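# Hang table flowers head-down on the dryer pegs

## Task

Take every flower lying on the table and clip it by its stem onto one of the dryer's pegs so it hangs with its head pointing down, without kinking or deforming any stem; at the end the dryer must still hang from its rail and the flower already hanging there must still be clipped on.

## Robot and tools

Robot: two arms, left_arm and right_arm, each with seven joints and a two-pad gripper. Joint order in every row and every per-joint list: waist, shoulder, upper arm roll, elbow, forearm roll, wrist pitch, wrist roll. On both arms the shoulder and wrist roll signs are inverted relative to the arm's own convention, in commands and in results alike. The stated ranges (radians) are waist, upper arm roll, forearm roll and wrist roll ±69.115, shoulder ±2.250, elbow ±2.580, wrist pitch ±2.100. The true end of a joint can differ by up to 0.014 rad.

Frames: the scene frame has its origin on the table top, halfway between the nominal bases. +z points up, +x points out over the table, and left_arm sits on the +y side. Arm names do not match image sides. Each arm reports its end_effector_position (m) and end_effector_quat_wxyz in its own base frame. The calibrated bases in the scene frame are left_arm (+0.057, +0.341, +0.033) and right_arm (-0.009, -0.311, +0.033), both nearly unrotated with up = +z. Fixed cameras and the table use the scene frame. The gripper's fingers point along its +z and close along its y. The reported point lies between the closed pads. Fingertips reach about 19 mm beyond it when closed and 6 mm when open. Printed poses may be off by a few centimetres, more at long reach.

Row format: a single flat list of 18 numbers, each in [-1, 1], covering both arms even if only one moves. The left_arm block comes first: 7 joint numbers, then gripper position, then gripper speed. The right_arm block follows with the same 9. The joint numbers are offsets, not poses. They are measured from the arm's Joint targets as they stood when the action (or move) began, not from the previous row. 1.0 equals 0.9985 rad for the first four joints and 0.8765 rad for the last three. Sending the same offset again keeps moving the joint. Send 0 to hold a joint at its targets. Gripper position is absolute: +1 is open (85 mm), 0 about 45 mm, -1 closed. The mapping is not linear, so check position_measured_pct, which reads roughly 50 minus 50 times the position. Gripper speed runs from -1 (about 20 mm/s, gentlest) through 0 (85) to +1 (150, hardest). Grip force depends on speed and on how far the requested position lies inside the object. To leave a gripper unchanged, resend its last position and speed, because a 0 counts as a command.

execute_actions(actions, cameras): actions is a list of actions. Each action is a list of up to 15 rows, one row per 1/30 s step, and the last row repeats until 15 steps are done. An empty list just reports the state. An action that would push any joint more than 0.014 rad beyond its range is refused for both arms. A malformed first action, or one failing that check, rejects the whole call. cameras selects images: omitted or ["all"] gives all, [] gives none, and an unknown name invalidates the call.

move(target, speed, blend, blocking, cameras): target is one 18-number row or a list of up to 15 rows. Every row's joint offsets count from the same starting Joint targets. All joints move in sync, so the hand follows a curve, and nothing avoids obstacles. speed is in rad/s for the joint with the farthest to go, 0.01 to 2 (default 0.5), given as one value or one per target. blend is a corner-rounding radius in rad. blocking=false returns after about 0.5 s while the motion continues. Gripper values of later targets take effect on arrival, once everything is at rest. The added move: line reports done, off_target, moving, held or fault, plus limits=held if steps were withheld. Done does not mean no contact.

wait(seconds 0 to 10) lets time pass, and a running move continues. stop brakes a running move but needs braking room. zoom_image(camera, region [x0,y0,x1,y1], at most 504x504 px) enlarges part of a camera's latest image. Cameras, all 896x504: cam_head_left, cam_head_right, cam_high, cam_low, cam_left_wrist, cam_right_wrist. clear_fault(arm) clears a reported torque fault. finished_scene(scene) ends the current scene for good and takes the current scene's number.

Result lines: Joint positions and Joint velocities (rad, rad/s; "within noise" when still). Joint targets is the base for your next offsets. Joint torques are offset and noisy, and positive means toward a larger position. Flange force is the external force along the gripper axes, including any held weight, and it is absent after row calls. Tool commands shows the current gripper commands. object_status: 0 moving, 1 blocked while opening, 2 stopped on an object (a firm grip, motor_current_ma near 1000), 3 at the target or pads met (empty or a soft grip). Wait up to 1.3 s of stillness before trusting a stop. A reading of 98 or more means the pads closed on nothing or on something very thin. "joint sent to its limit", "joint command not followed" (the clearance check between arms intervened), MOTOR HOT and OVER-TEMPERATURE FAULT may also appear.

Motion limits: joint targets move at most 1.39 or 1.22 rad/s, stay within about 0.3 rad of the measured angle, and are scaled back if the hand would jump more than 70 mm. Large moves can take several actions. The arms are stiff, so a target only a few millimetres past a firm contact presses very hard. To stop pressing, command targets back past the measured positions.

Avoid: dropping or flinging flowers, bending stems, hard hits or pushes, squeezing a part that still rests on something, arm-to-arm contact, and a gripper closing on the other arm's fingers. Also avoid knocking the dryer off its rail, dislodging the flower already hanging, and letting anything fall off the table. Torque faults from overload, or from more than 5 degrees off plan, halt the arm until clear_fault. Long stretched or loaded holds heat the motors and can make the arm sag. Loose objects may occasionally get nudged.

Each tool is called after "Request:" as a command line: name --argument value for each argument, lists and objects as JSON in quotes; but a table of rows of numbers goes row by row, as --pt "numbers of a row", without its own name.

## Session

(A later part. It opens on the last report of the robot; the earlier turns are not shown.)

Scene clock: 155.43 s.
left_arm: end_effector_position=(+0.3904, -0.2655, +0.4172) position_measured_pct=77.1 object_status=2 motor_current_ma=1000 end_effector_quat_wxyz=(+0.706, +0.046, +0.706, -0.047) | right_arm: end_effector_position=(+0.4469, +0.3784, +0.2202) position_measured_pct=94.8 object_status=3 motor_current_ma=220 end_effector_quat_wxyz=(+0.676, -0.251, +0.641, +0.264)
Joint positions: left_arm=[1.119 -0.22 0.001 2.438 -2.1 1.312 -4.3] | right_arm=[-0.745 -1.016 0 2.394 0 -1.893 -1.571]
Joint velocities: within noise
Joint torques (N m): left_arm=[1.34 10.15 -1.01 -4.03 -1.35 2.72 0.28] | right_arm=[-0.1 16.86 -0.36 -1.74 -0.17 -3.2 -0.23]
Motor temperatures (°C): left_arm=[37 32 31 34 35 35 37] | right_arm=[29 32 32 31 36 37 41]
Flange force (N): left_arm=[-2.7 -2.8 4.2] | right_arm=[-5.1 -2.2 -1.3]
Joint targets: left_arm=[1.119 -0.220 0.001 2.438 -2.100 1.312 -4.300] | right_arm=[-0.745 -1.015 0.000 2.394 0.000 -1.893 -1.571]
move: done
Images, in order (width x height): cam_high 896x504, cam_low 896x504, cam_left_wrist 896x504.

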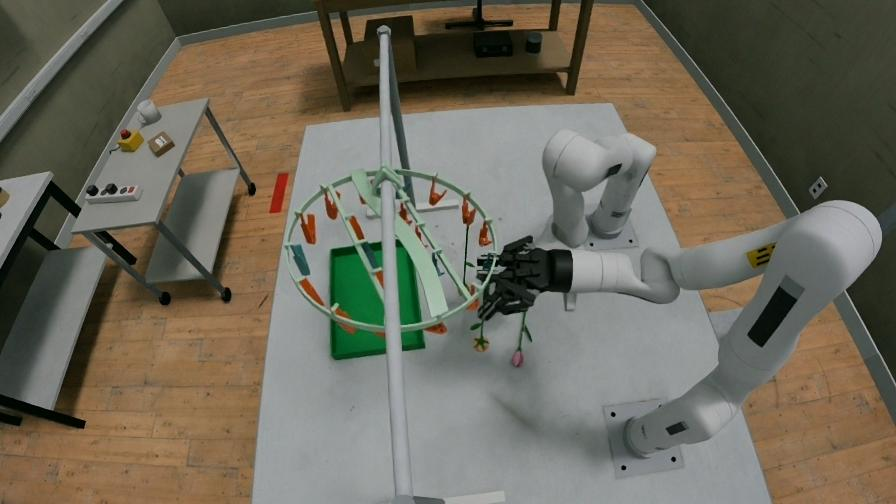

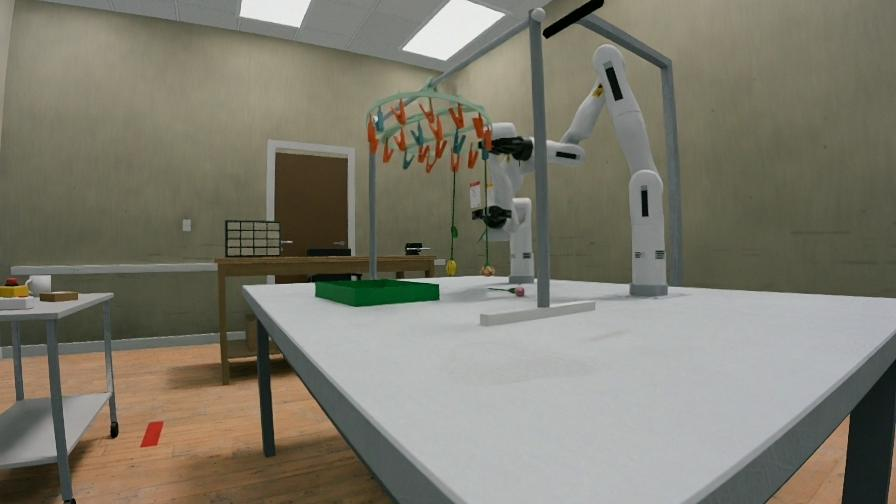

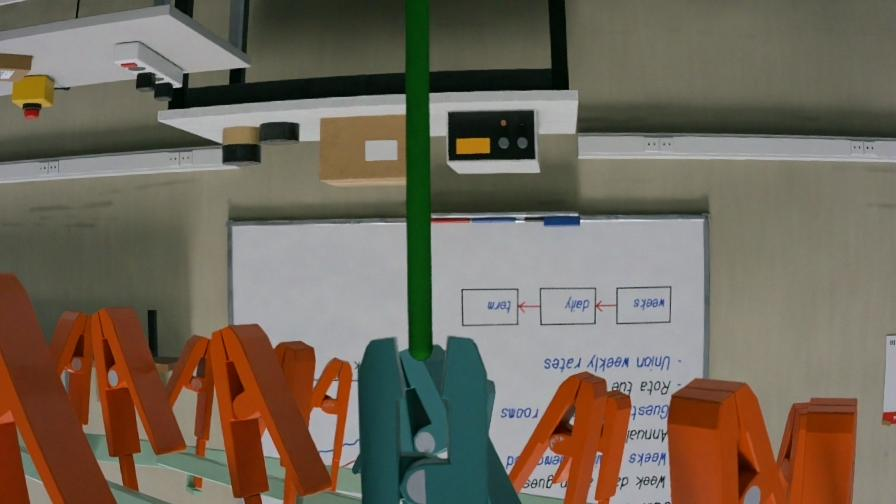

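Request:
move --target '[0,0,0,0,0,0,0,-0.55,-1,0,0.0341,0,0.0084,0,0.0293,0,-0.9,-1]' --speed 0.04 --cameras '["cam_left_wrist","cam_high","cam_low"]'

Request:
zoom_image --camera "cam_left_wrist" --region '[280, 60, 580, 504]'

Scene clock: 157.20 s.
left_arm: end_effector_position=(+0.3904, -0.2655, +0.4172) position_measured_pct=77.1 object_status=2 motor_current_ma=1000 end_effector_quat_wxyz=(+0.706, +0.046, +0.706, -0.047) | right_arm: end_effector_position=(+0.4469, +0.3785, +0.2302) position_measured_pct=94.8 object_status=3 motor_current_ma=220 end_effector_quat_wxyz=(+0.676, -0.251, +0.641, +0.264)
Joint positions: left_arm=[1.119 -0.22 0.001 2.438 -2.1 1.312 -4.3] | right_arm=[-0.745 -0.981 0 2.403 0 -1.867 -1.571]
Joint velocities: within noise
Joint torques (N m): left_arm=[1.26 10.08 -0.97 -3.97 -1.34 2.71 0.29] | right_arm=[-0.09 16.46 -0.33 -1.69 -0.13 -3.29 -0.17]
Motor temperatures (°C): left_arm=[37 32 31 34 35 35 37] | right_arm=[29 32 32 31 36 37 41]
Flange force (N): left_arm=[-2.9 -2.9 4.1] | right_arm=[-5.9 -2.0 0.0]
Joint targets: left_arm=[1.119 -0.220 0.001 2.438 -2.100 1.312 -4.300] | right_arm=[-0.745 -0.981 0.000 2.403 0.000 -1.867 -1.571]
move: done
Images, in order (width x height): cam_high 896x504, cam_low 896x504, cam_left_wrist 896x504.

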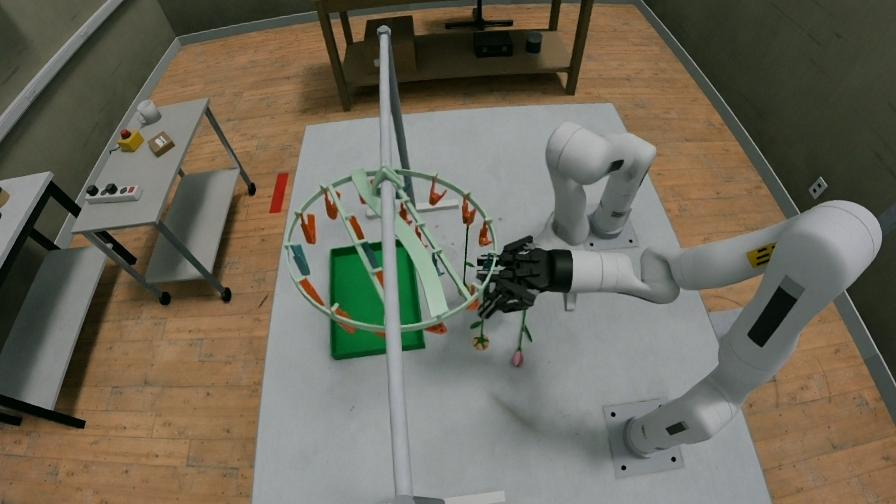

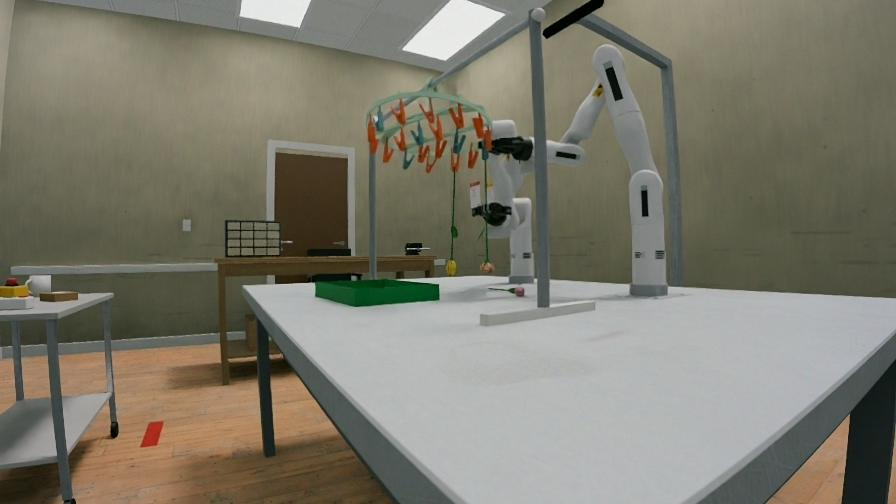

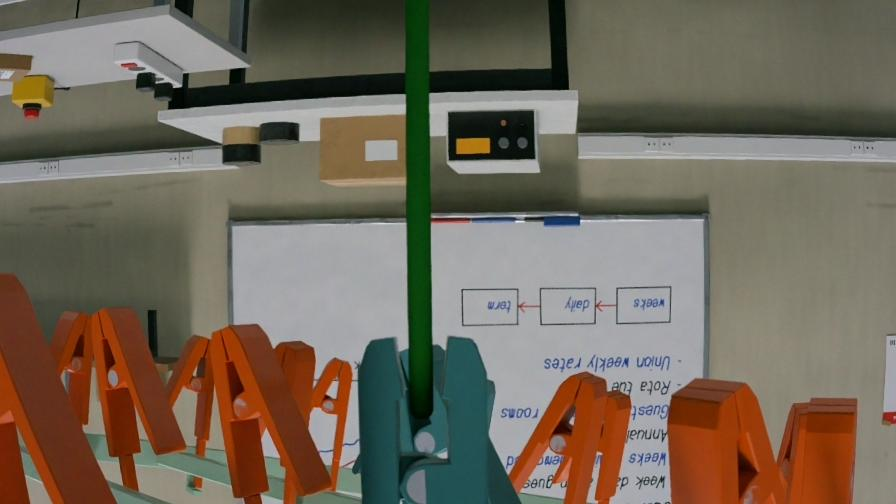

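Scaled by 1.135 from the camera's 896x504 image, which has a finer 1280x720 frame.

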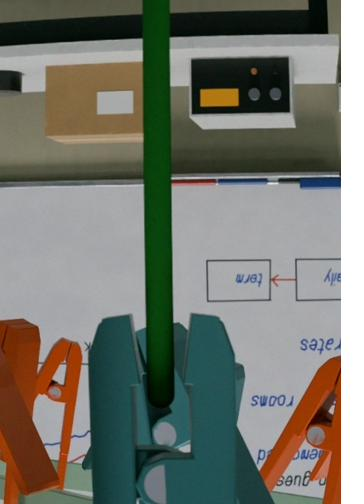

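Request:
move --target '[0,0,0,0,0,0,0,-0.35,-1,0,0,0,0,0,0,0,-0.9,-1]' --cameras '["cam_left_wrist"]'

Request:
wait --seconds 1.0 --cameras '["cam_left_wrist","cam_low","cam_high"]'

Request:
zoom_image --camera "cam_low" --region '[455, 130, 535, 190]'

Scene clock: 158.70 s.
left_arm: end_effector_position=(+0.3904, -0.2655, +0.4172) position_measured_pct=67.5 object_status=0 motor_current_ma=0 end_effector_quat_wxyz=(+0.706, +0.046, +0.706, -0.047) | right_arm: end_effector_position=(+0.4469, +0.3785, +0.2302) position_measured_pct=94.8 object_status=3 motor_current_ma=220 end_effector_quat_wxyz=(+0.676, -0.251, +0.641, +0.264)
Joint positions: left_arm=[1.119 -0.22 0.001 2.438 -2.1 1.312 -4.3] | right_arm=[-0.745 -0.981 0 2.403 0 -1.867 -1.571]
Joint velocities: within noise
Joint torques (N m): left_arm=[1.31 10.02 -0.94 -3.98 -1.31 2.66 0.31] | right_arm=[-0.03 16.58 -0.26 -1.79 -0.18 -3.38 -0.2]
Motor temperatures (°C): left_arm=[37 32 31 34 35 35 37] | right_arm=[29 32 32 31 36 37 41]
Flange force (N): left_arm=[-2.8 -2.6 4.2] | right_arm=[-5.8 -1.9 -0.1]
Joint targets: left_arm=[1.119 -0.220 0.001 2.438 -2.100 1.312 -4.300] | right_arm=[-0.745 -0.981 0.000 2.403 0.000 -1.867 -1.571]
move: done
Images, in order (width x height): cam_left_wrist 896x504.

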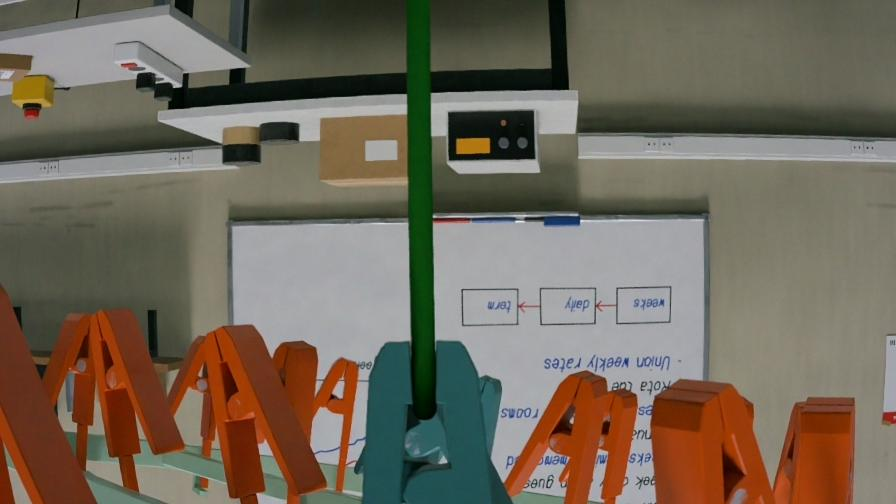

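Scene clock: 159.70 s.
left_arm: end_effector_position=(+0.3904, -0.2655, +0.4172) position_measured_pct=67.5 object_status=3 motor_current_ma=0 end_effector_quat_wxyz=(+0.706, +0.046, +0.706, -0.047) | right_arm: end_effector_position=(+0.4469, +0.3785, +0.2302) position_measured_pct=94.8 object_status=3 motor_current_ma=220 end_effector_quat_wxyz=(+0.676, -0.251, +0.641, +0.264)
Joint positions: left_arm=[1.119 -0.22 0.001 2.438 -2.1 1.312 -4.3] | right_arm=[-0.745 -0.981 0 2.403 0 -1.867 -1.571]
Joint velocities: within noise
Joint torques (N m): left_arm=[1.27 10.09 -0.98 -3.96 -1.3 2.76 0.31] | right_arm=[-0.03 16.57 -0.34 -1.81 -0.18 -3.35 -0.21]
Motor temperatures (°C): left_arm=[37 32 31 34 35 35 37] | right_arm=[29 32 32 31 36 37 41]
Flange force (N): left_arm=[-2.9 -2.8 4.4] | right_arm=[-5.8 -2.0 -0.2]
Joint targets: left_arm=[1.119 -0.220 0.001 2.438 -2.100 1.312 -4.300] | right_arm=[-0.745 -0.981 0.000 2.403 0.000 -1.867 -1.571]
Tool commands: left_gripper/position=-0.35 left_gripper/speed=-1.0 right_gripper/position=-0.9 right_gripper/speed=-1.0
wait: 1.00 s; at rest by 0.17 s
Images, in order (width x height): cam_high 896x504, cam_low 896x504, cam_left_wrist 896x504.

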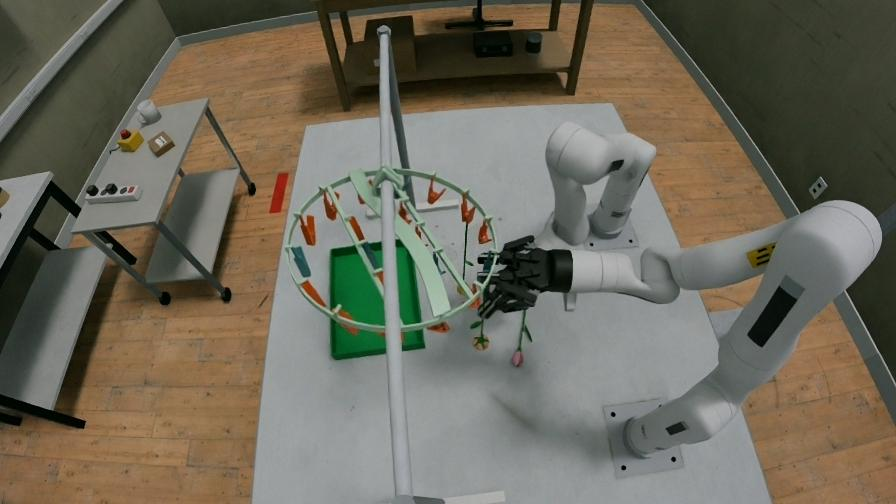

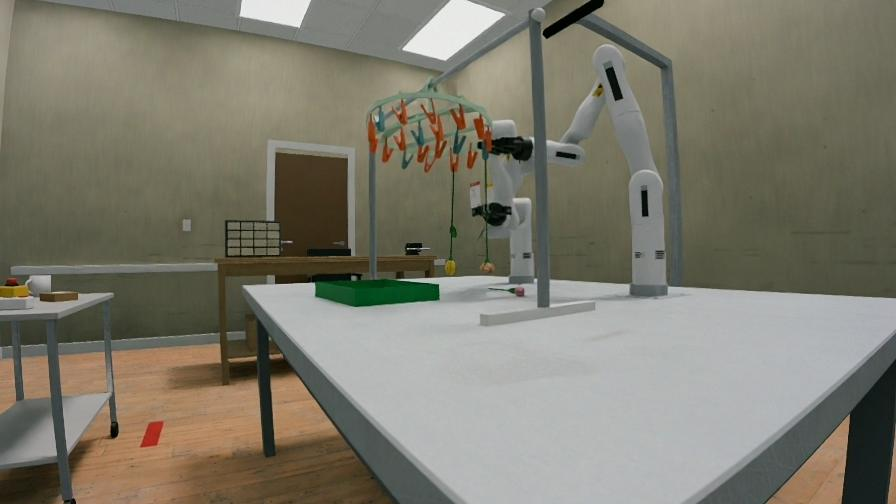

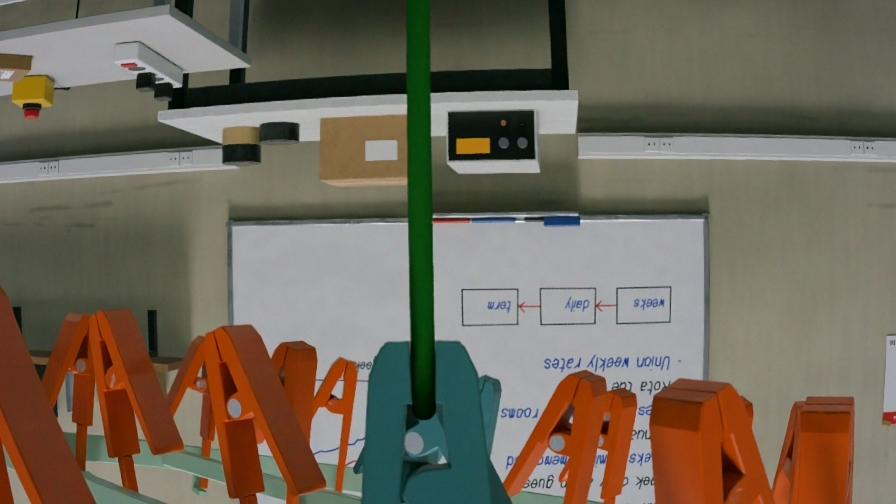

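Scaled by 6.300 from the camera's 896x504 image, which has a finer 1280x720 frame.

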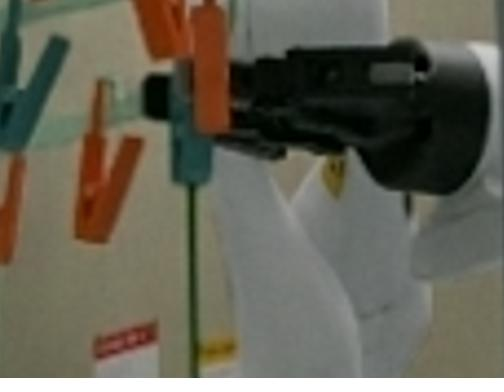

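Request:
move --target '[0,0,0,0,0,0,0,-0.35,-1,0,0,0,0,0,0,0,-0.7,-1]' --cameras '["cam_left_wrist"]'

Request:
wait --seconds 1.0 --cameras '["cam_left_wrist","cam_low","cam_high","cam_right_wrist"]'

Request:
zoom_image --camera "cam_low" --region '[430, 120, 560, 300]'

Scene clock: 161.60 s.
left_arm: end_effector_position=(+0.3904, -0.2655, +0.4172) position_measured_pct=67.5 object_status=3 motor_current_ma=0 end_effector_quat_wxyz=(+0.706, +0.046, +0.706, -0.047) | right_arm: end_effector_position=(+0.4469, +0.3785, +0.2302) position_measured_pct=85.3 object_status=0 motor_current_ma=0 end_effector_quat_wxyz=(+0.676, -0.251, +0.641, +0.264)
Joint positions: left_arm=[1.119 -0.22 0.001 2.438 -2.1 1.312 -4.3] | right_arm=[-0.745 -0.981 0 2.403 0 -1.867 -1.571]
Joint velocities: within noise
Joint torques (N m): left_arm=[1.36 10.1 -0.92 -4.01 -1.31 2.73 0.29] | right_arm=[-0.05 16.54 -0.26 -1.68 -0.18 -3.26 -0.16]
Motor temperatures (°C): left_arm=[37 32 31 34 35 35 37] | right_arm=[29 32 32 31 36 37 41]
Flange force (N): left_arm=[-2.8 -2.6 4.5] | right_arm=[-5.5 -1.9 -0.2]
Joint targets: left_arm=[1.119 -0.220 0.001 2.438 -2.100 1.312 -4.300] | right_arm=[-0.745 -0.981 0.000 2.403 0.000 -1.867 -1.571]
move: done
Images, in order (width x height): cam_left_wrist 896x504.

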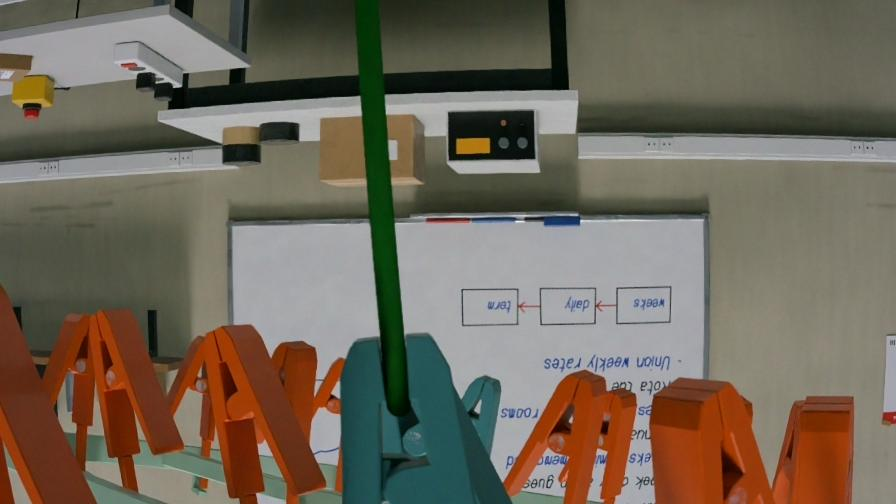

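Scene clock: 162.60 s.
left_arm: end_effector_position=(+0.3904, -0.2655, +0.4172) position_measured_pct=67.5 object_status=3 motor_current_ma=0 end_effector_quat_wxyz=(+0.706, +0.046, +0.706, -0.047) | right_arm: end_effector_position=(+0.4469, +0.3785, +0.2302) position_measured_pct=85.3 object_status=3 motor_current_ma=0 end_effector_quat_wxyz=(+0.676, -0.251, +0.641, +0.264)
Joint positions: left_arm=[1.119 -0.22 0.001 2.438 -2.1 1.312 -4.3] | right_arm=[-0.745 -0.981 0 2.403 0 -1.867 -1.571]
Joint velocities: within noise
Joint torques (N m): left_arm=[1.34 10.02 -0.82 -4.01 -1.32 2.74 0.35] | right_arm=[0 16.44 -0.29 -1.75 -0.14 -3.3 -0.23]
Motor temperatures (°C): left_arm=[37 32 31 34 35 35 37] | right_arm=[29 32 32 31 36 37 41]
Flange force (N): left_arm=[-2.8 -2.3 4.5] | right_arm=[-6.0 -1.8 -0.1]
Joint targets: left_arm=[1.119 -0.220 0.001 2.438 -2.100 1.312 -4.300] | right_arm=[-0.745 -0.981 0.000 2.403 0.000 -1.867 -1.571]
Tool commands: left_gripper/position=-0.35 left_gripper/speed=-1.0 right_gripper/position=-0.7 right_gripper/speed=-1.0
wait: 1.00 s; at rest by 0.17 s
Images, in order (width x height): cam_high 896x504, cam_low 896x504, cam_left_wrist 896x504, cam_right_wrist 896x504.

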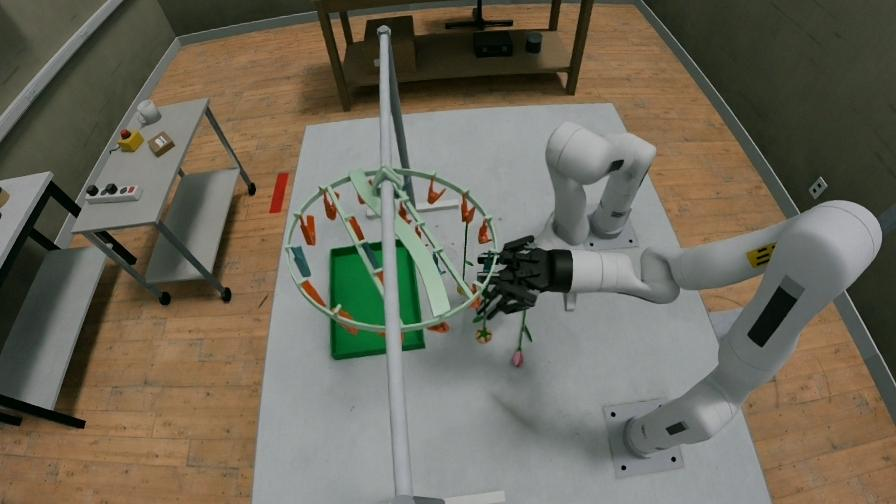

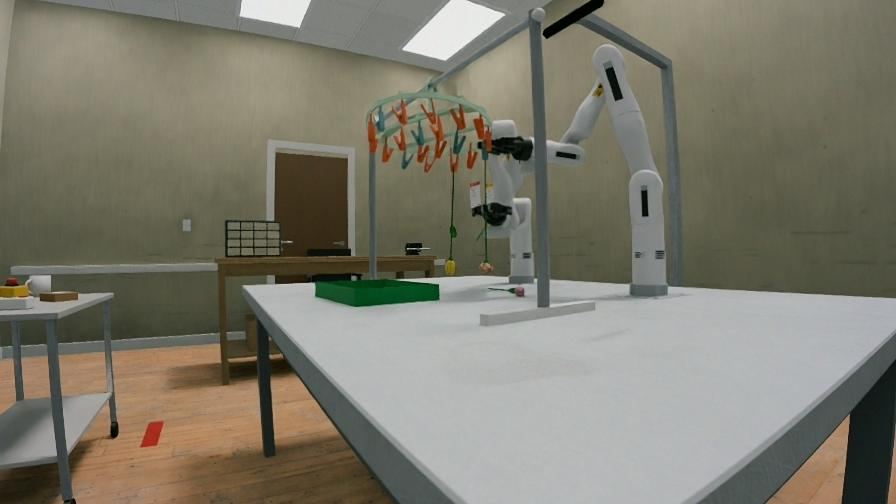

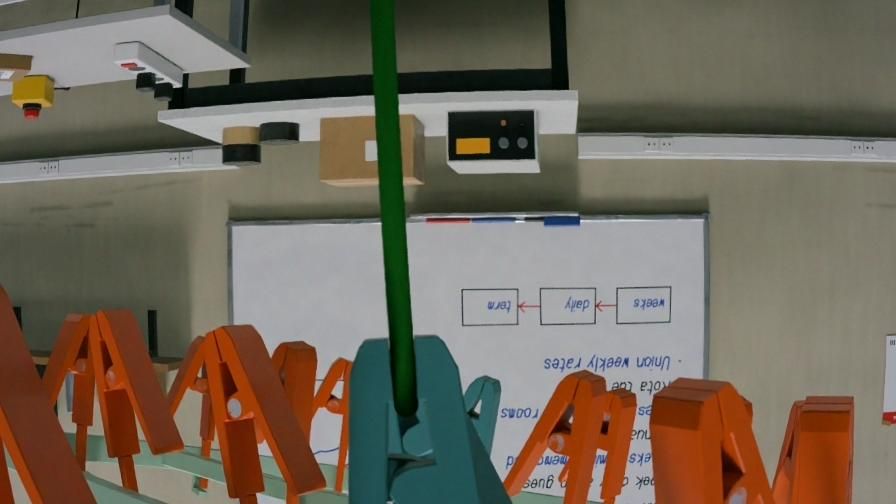

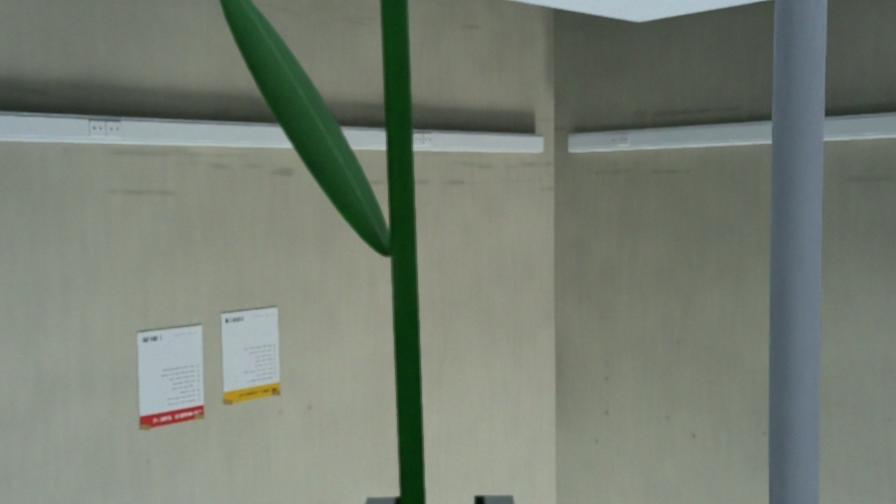

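Scaled by 2.800 from the camera's 896x504 image, which has a finer 1280x720 frame.

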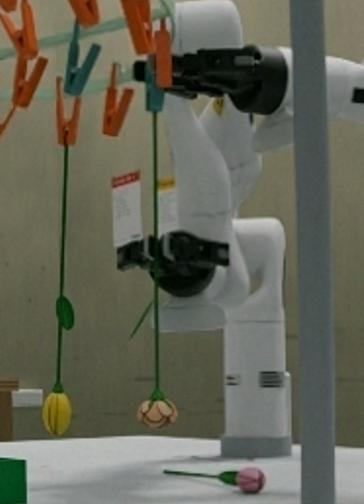

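Request:
move --pt "0 0 0 0 0 0 0 -0.35 -1 0 0 0 0 0 0 0 0.0 -1" --pt "0 0 0 0 0 0 0 -0.35 -1 0 -0.0502 0 0.1252 0 -0.1985 0 0.0 -1" --speed 0.1 --cameras '["cam_left_wrist","cam_low","cam_right_wrist"]'

Request:
zoom_image --camera "cam_low" --region '[430, 120, 560, 300]'

Scene clock: 168.20 s.
left_arm: end_effector_position=(+0.3904, -0.2655, +0.4172) position_measured_pct=67.5 object_status=3 motor_current_ma=0 end_effector_quat_wxyz=(+0.706, +0.046, +0.706, -0.047) | right_arm: end_effector_position=(+0.4170, +0.3509, +0.2299) position_measured_pct=49.8 object_status=3 motor_current_ma=0 end_effector_quat_wxyz=(+0.676, -0.251, +0.641, +0.264)
Joint positions: left_arm=[1.119 -0.22 0.001 2.438 -2.1 1.312 -4.3] | right_arm=[-0.745 -1.032 0 2.528 0 -2.041 -1.571]
Joint velocities: within noise
Joint torques (N m): left_arm=[1.32 10.12 -0.89 -3.99 -1.3 2.72 0.27] | right_arm=[-0.07 15.6 -0.32 -0.61 -0.13 -3.3 -0.16]
Motor temperatures (°C): left_arm=[37 32 31 34 35 35 37] | right_arm=[29 32 32 31 36 37 41]
Flange force (N): left_arm=[-2.8 -2.7 4.5] | right_arm=[-6.6 -2.4 0.0]
Joint targets: left_arm=[1.119 -0.220 0.001 2.438 -2.100 1.312 -4.300] | right_arm=[-0.745 -1.032 0.000 2.528 0.000 -2.041 -1.571]
move: done
Images, in order (width x height): cam_low 896x504, cam_left_wrist 896x504, cam_right_wrist 896x504.

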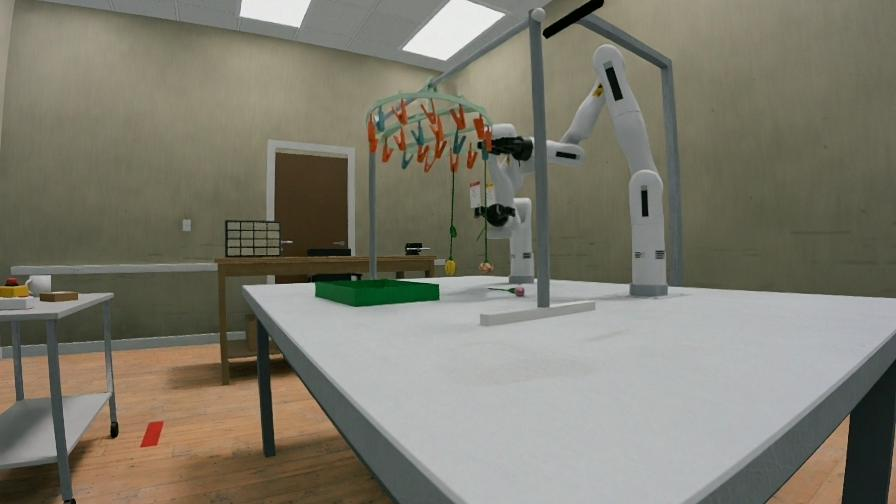

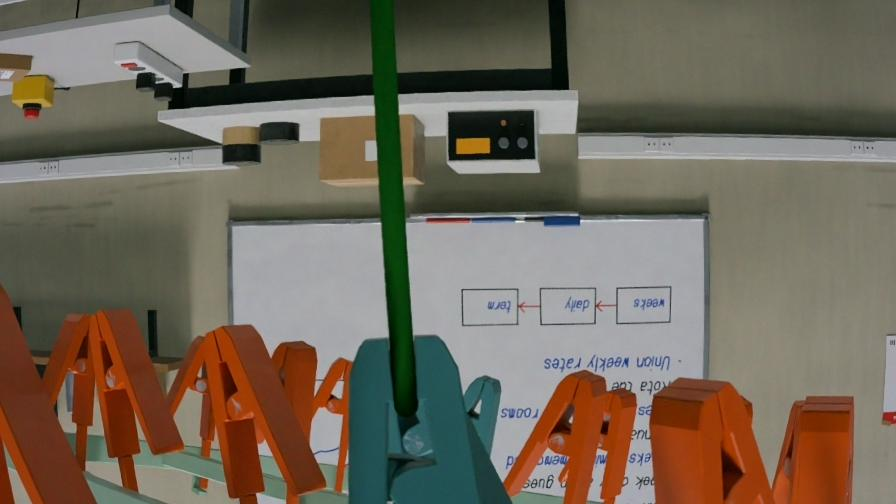

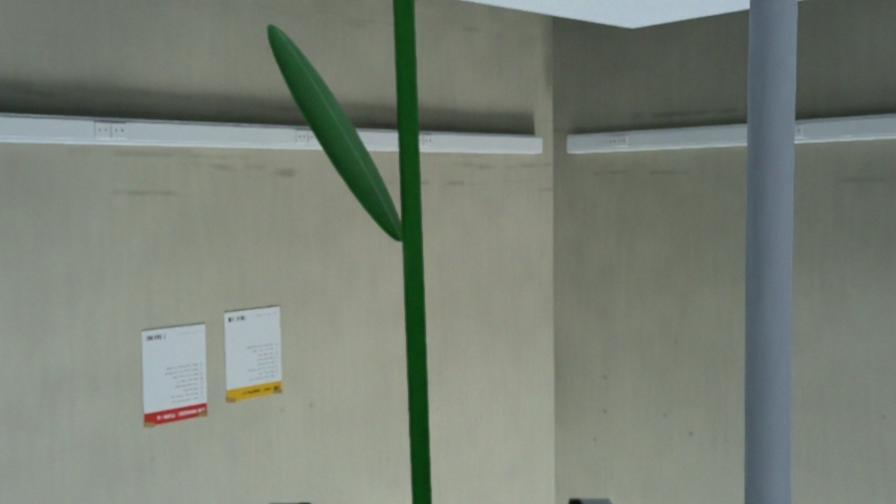

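Scaled by 2.800 from the camera's 896x504 image, which has a finer 1280x720 frame.

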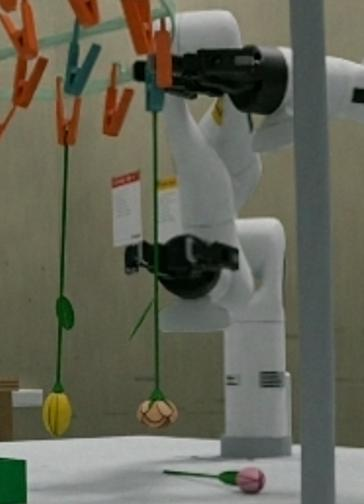

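Request:
move --target '[0,0,0,0,0,0,0,-0.35,-1,0,0.43,0,0.023,0,0.95,0,0.0,-1]' --speed 0.4 --cameras '["cam_low","cam_high"]'

Scene clock: 176.17 s.
left_arm: end_effector_position=(+0.3904, -0.2655, +0.4172) position_measured_pct=67.5 object_status=3 motor_current_ma=0 end_effector_quat_wxyz=(+0.706, +0.046, +0.706, -0.047) | right_arm: end_effector_position=(+0.4024, +0.3374, +0.2036) position_measured_pct=49.8 object_status=3 motor_current_ma=0 end_effector_quat_wxyz=(+0.525, -0.301, +0.769, +0.205)
Joint positions: left_arm=[1.119 -0.22 0.001 2.438 -2.1 1.312 -4.3] | right_arm=[-0.745 -0.602 0 2.551 0 -1.208 -1.571]
Joint velocities: within noise
Joint torques (N m): left_arm=[1.33 10.08 -0.91 -4.03 -1.29 2.75 0.27] | right_arm=[0 13.37 -0.38 -3.43 -0.13 -3.1 -0.22]
Motor temperatures (°C): left_arm=[37 32 31 34 35 35 37] | right_arm=[29 32 32 31 36 37 41]
Flange force (N): left_arm=[-3.0 -2.5 4.5] | right_arm=[-4.0 -1.2 -2.9]
Joint targets: left_arm=[1.119 -0.220 0.001 2.438 -2.100 1.312 -4.300] | right_arm=[-0.745 -0.602 0.000 2.551 0.000 -1.208 -1.571]
move: done
Images, in order (width x height): cam_high 896x504, cam_low 896x504.

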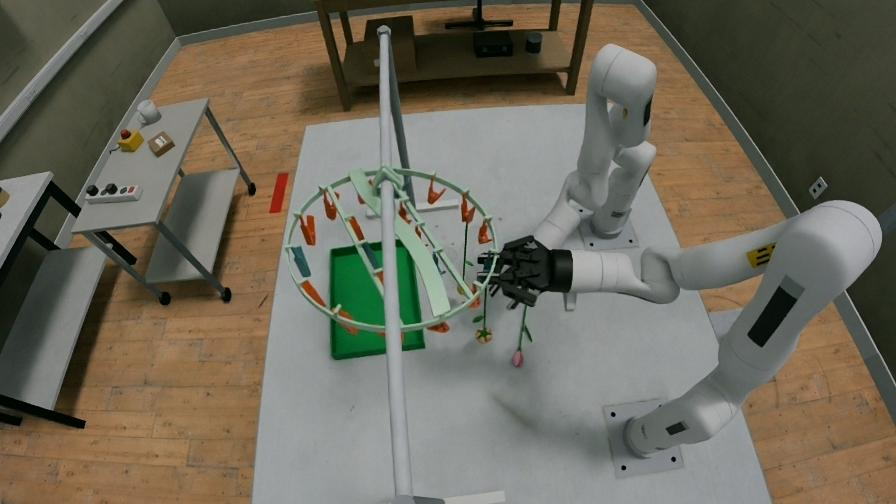

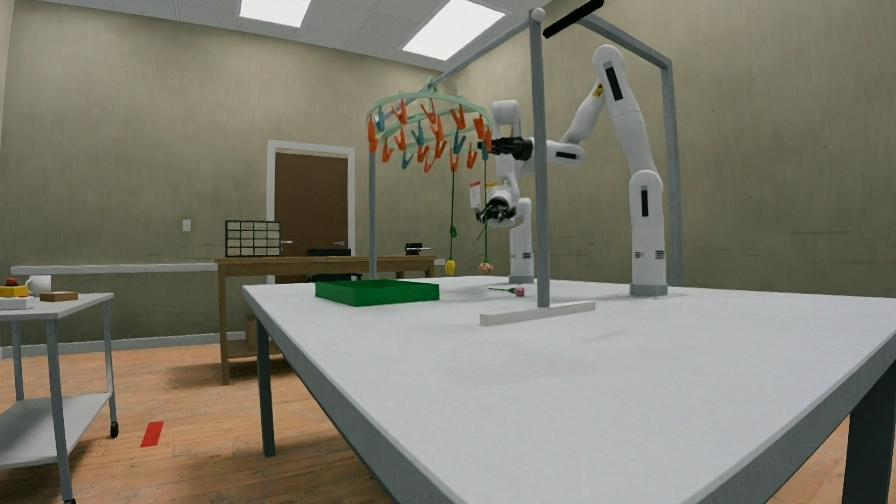

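Request:
move --target '[0,0,0,0,0,0,0,0.4,-1,0,0,0,0,0,0,0,0.0,-1]' --cameras '["cam_left_wrist"]'

Request:
wait --seconds 0.7 --cameras '["cam_left_wrist","cam_head_left","cam_low"]'

Request:
zoom_image --camera "cam_head_left" --region '[380, 150, 500, 270]'

Scene clock: 178.93 s.
left_arm: end_effector_position=(+0.3904, -0.2655, +0.4172) position_measured_pct=29.9 object_status=0 motor_current_ma=0 end_effector_quat_wxyz=(+0.706, +0.046, +0.706, -0.047) | right_arm: end_effector_position=(+0.4024, +0.3374, +0.2036) position_measured_pct=49.8 object_status=3 motor_current_ma=0 end_effector_quat_wxyz=(+0.525, -0.301, +0.769, +0.205)
Joint positions: left_arm=[1.119 -0.22 0.001 2.438 -2.1 1.312 -4.3] | right_arm=[-0.745 -0.602 0 2.551 0 -1.208 -1.571]
Joint velocities: within noise
Joint torques (N m): left_arm=[1.34 10.07 -0.91 -3.95 -1.29 2.77 0.28] | right_arm=[-0.02 12.96 -0.51 -3.58 -0.06 -3.01 -0.24]
Motor temperatures (°C): left_arm=[37 32 31 34 35 35 37] | right_arm=[29 32 32 31 36 37 41]
Flange force (N): left_arm=[-3.1 -2.6 4.7] | right_arm=[-5.0 -1.0 -4.0]
Joint targets: left_arm=[1.119 -0.220 0.001 2.438 -2.100 1.312 -4.300] | right_arm=[-0.745 -0.602 0.000 2.551 0.000 -1.208 -1.571]
move: done
Images, in order (width x height): cam_left_wrist 896x504.

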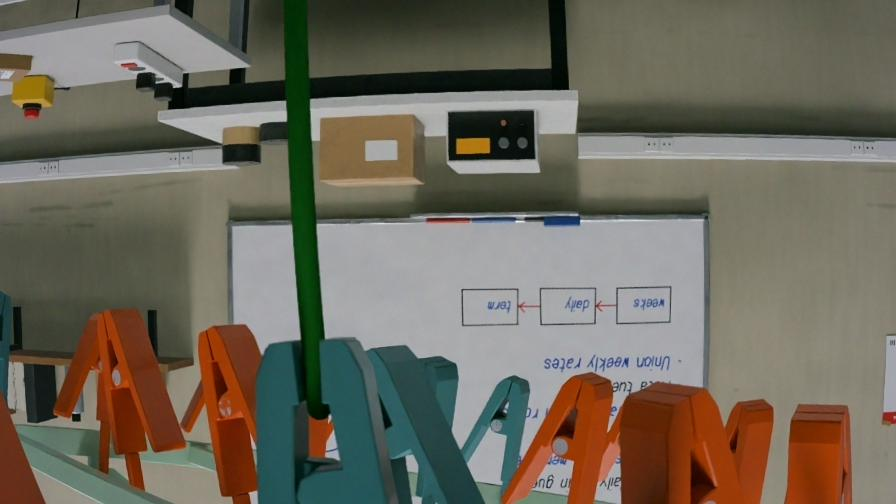

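Scene clock: 179.63 s.
left_arm: end_effector_position=(+0.3904, -0.2655, +0.4172) position_measured_pct=29.9 object_status=3 motor_current_ma=0 end_effector_quat_wxyz=(+0.706, +0.046, +0.706, -0.047) | right_arm: end_effector_position=(+0.4024, +0.3374, +0.2036) position_measured_pct=49.8 object_status=3 motor_current_ma=0 end_effector_quat_wxyz=(+0.525, -0.301, +0.769, +0.205)
Joint positions: left_arm=[1.119 -0.22 0.001 2.438 -2.1 1.312 -4.3] | right_arm=[-0.745 -0.602 0 2.551 0 -1.208 -1.571]
Joint velocities: within noise
Joint torques (N m): left_arm=[1.28 10.05 -0.86 -3.95 -1.28 2.72 0.26] | right_arm=[-0.07 13.01 -0.39 -3.46 -0.15 -3.08 -0.23]
Motor temperatures (°C): left_arm=[37 32 31 34 35 35 37] | right_arm=[29 32 32 31 36 37 41]
Flange force (N): left_arm=[-3.1 -2.7 4.5] | right_arm=[-5.3 -1.5 -3.5]
Joint targets: left_arm=[1.119 -0.220 0.001 2.438 -2.100 1.312 -4.300] | right_arm=[-0.745 -0.602 0.000 2.551 0.000 -1.208 -1.571]
Tool commands: left_gripper/position=+0.4 left_gripper/speed=-1.0 right_gripper/position=+0.0 right_gripper/speed=-1.0
wait: 0.70 s; at rest by 0.17 s
Images, in order (width x height): cam_head_left 896x504, cam_low 896x504, cam_left_wrist 896x504.

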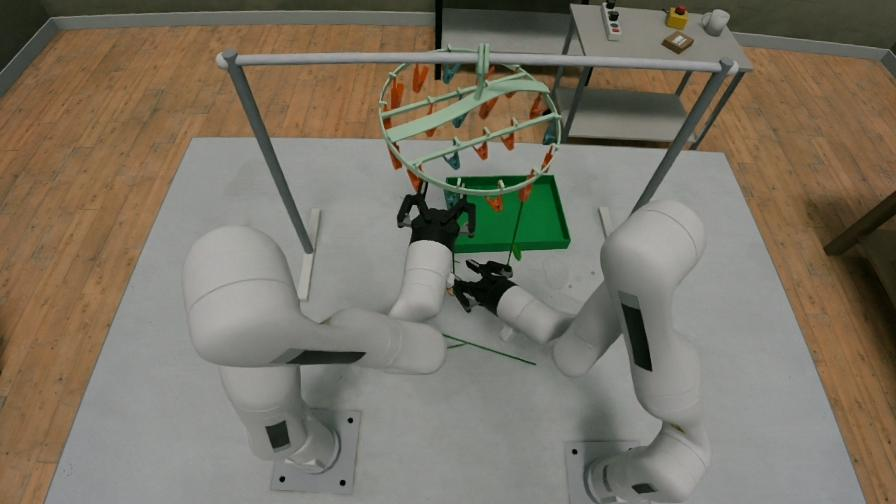

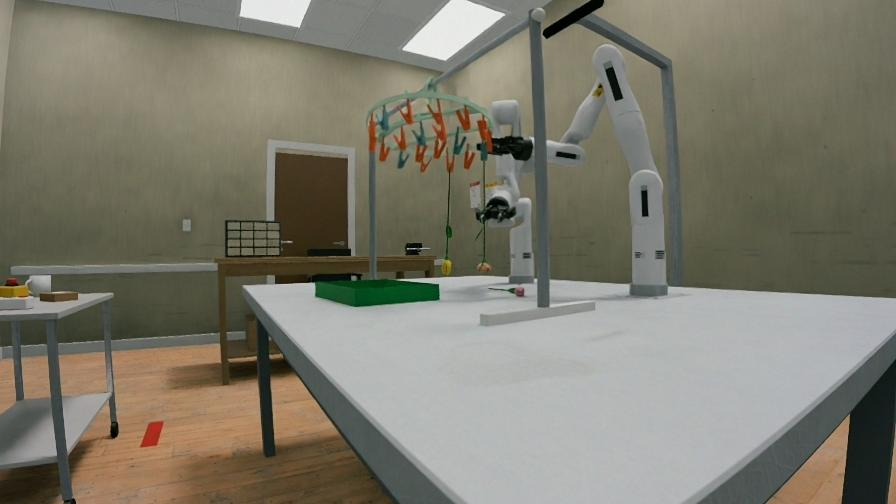

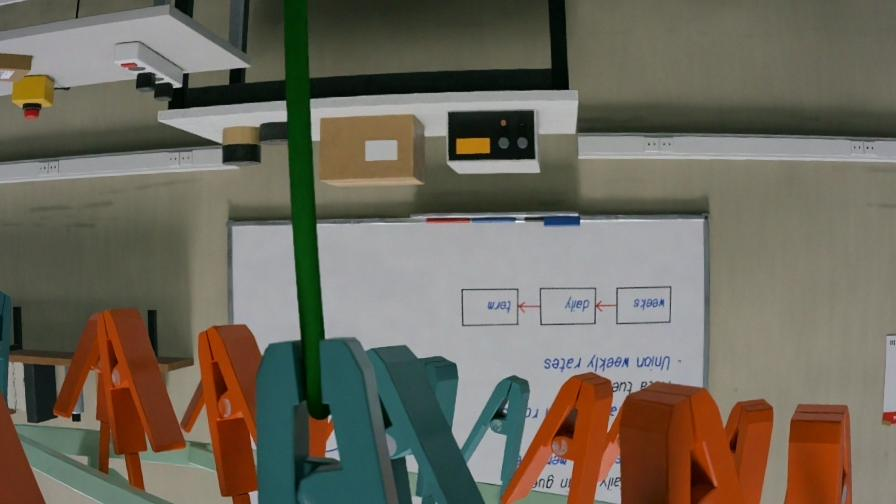

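Scaled by 4.200 from the camera's 896x504 image, which has a finer 1280x720 frame.

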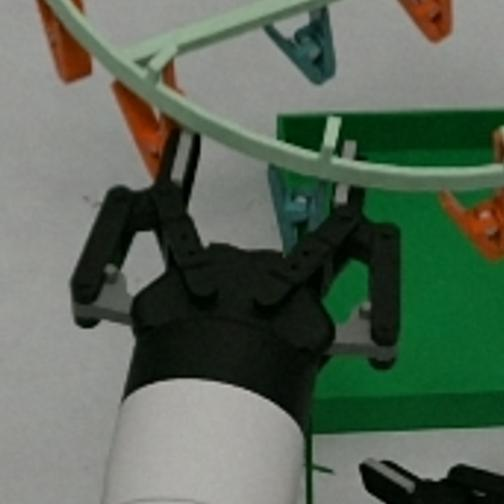

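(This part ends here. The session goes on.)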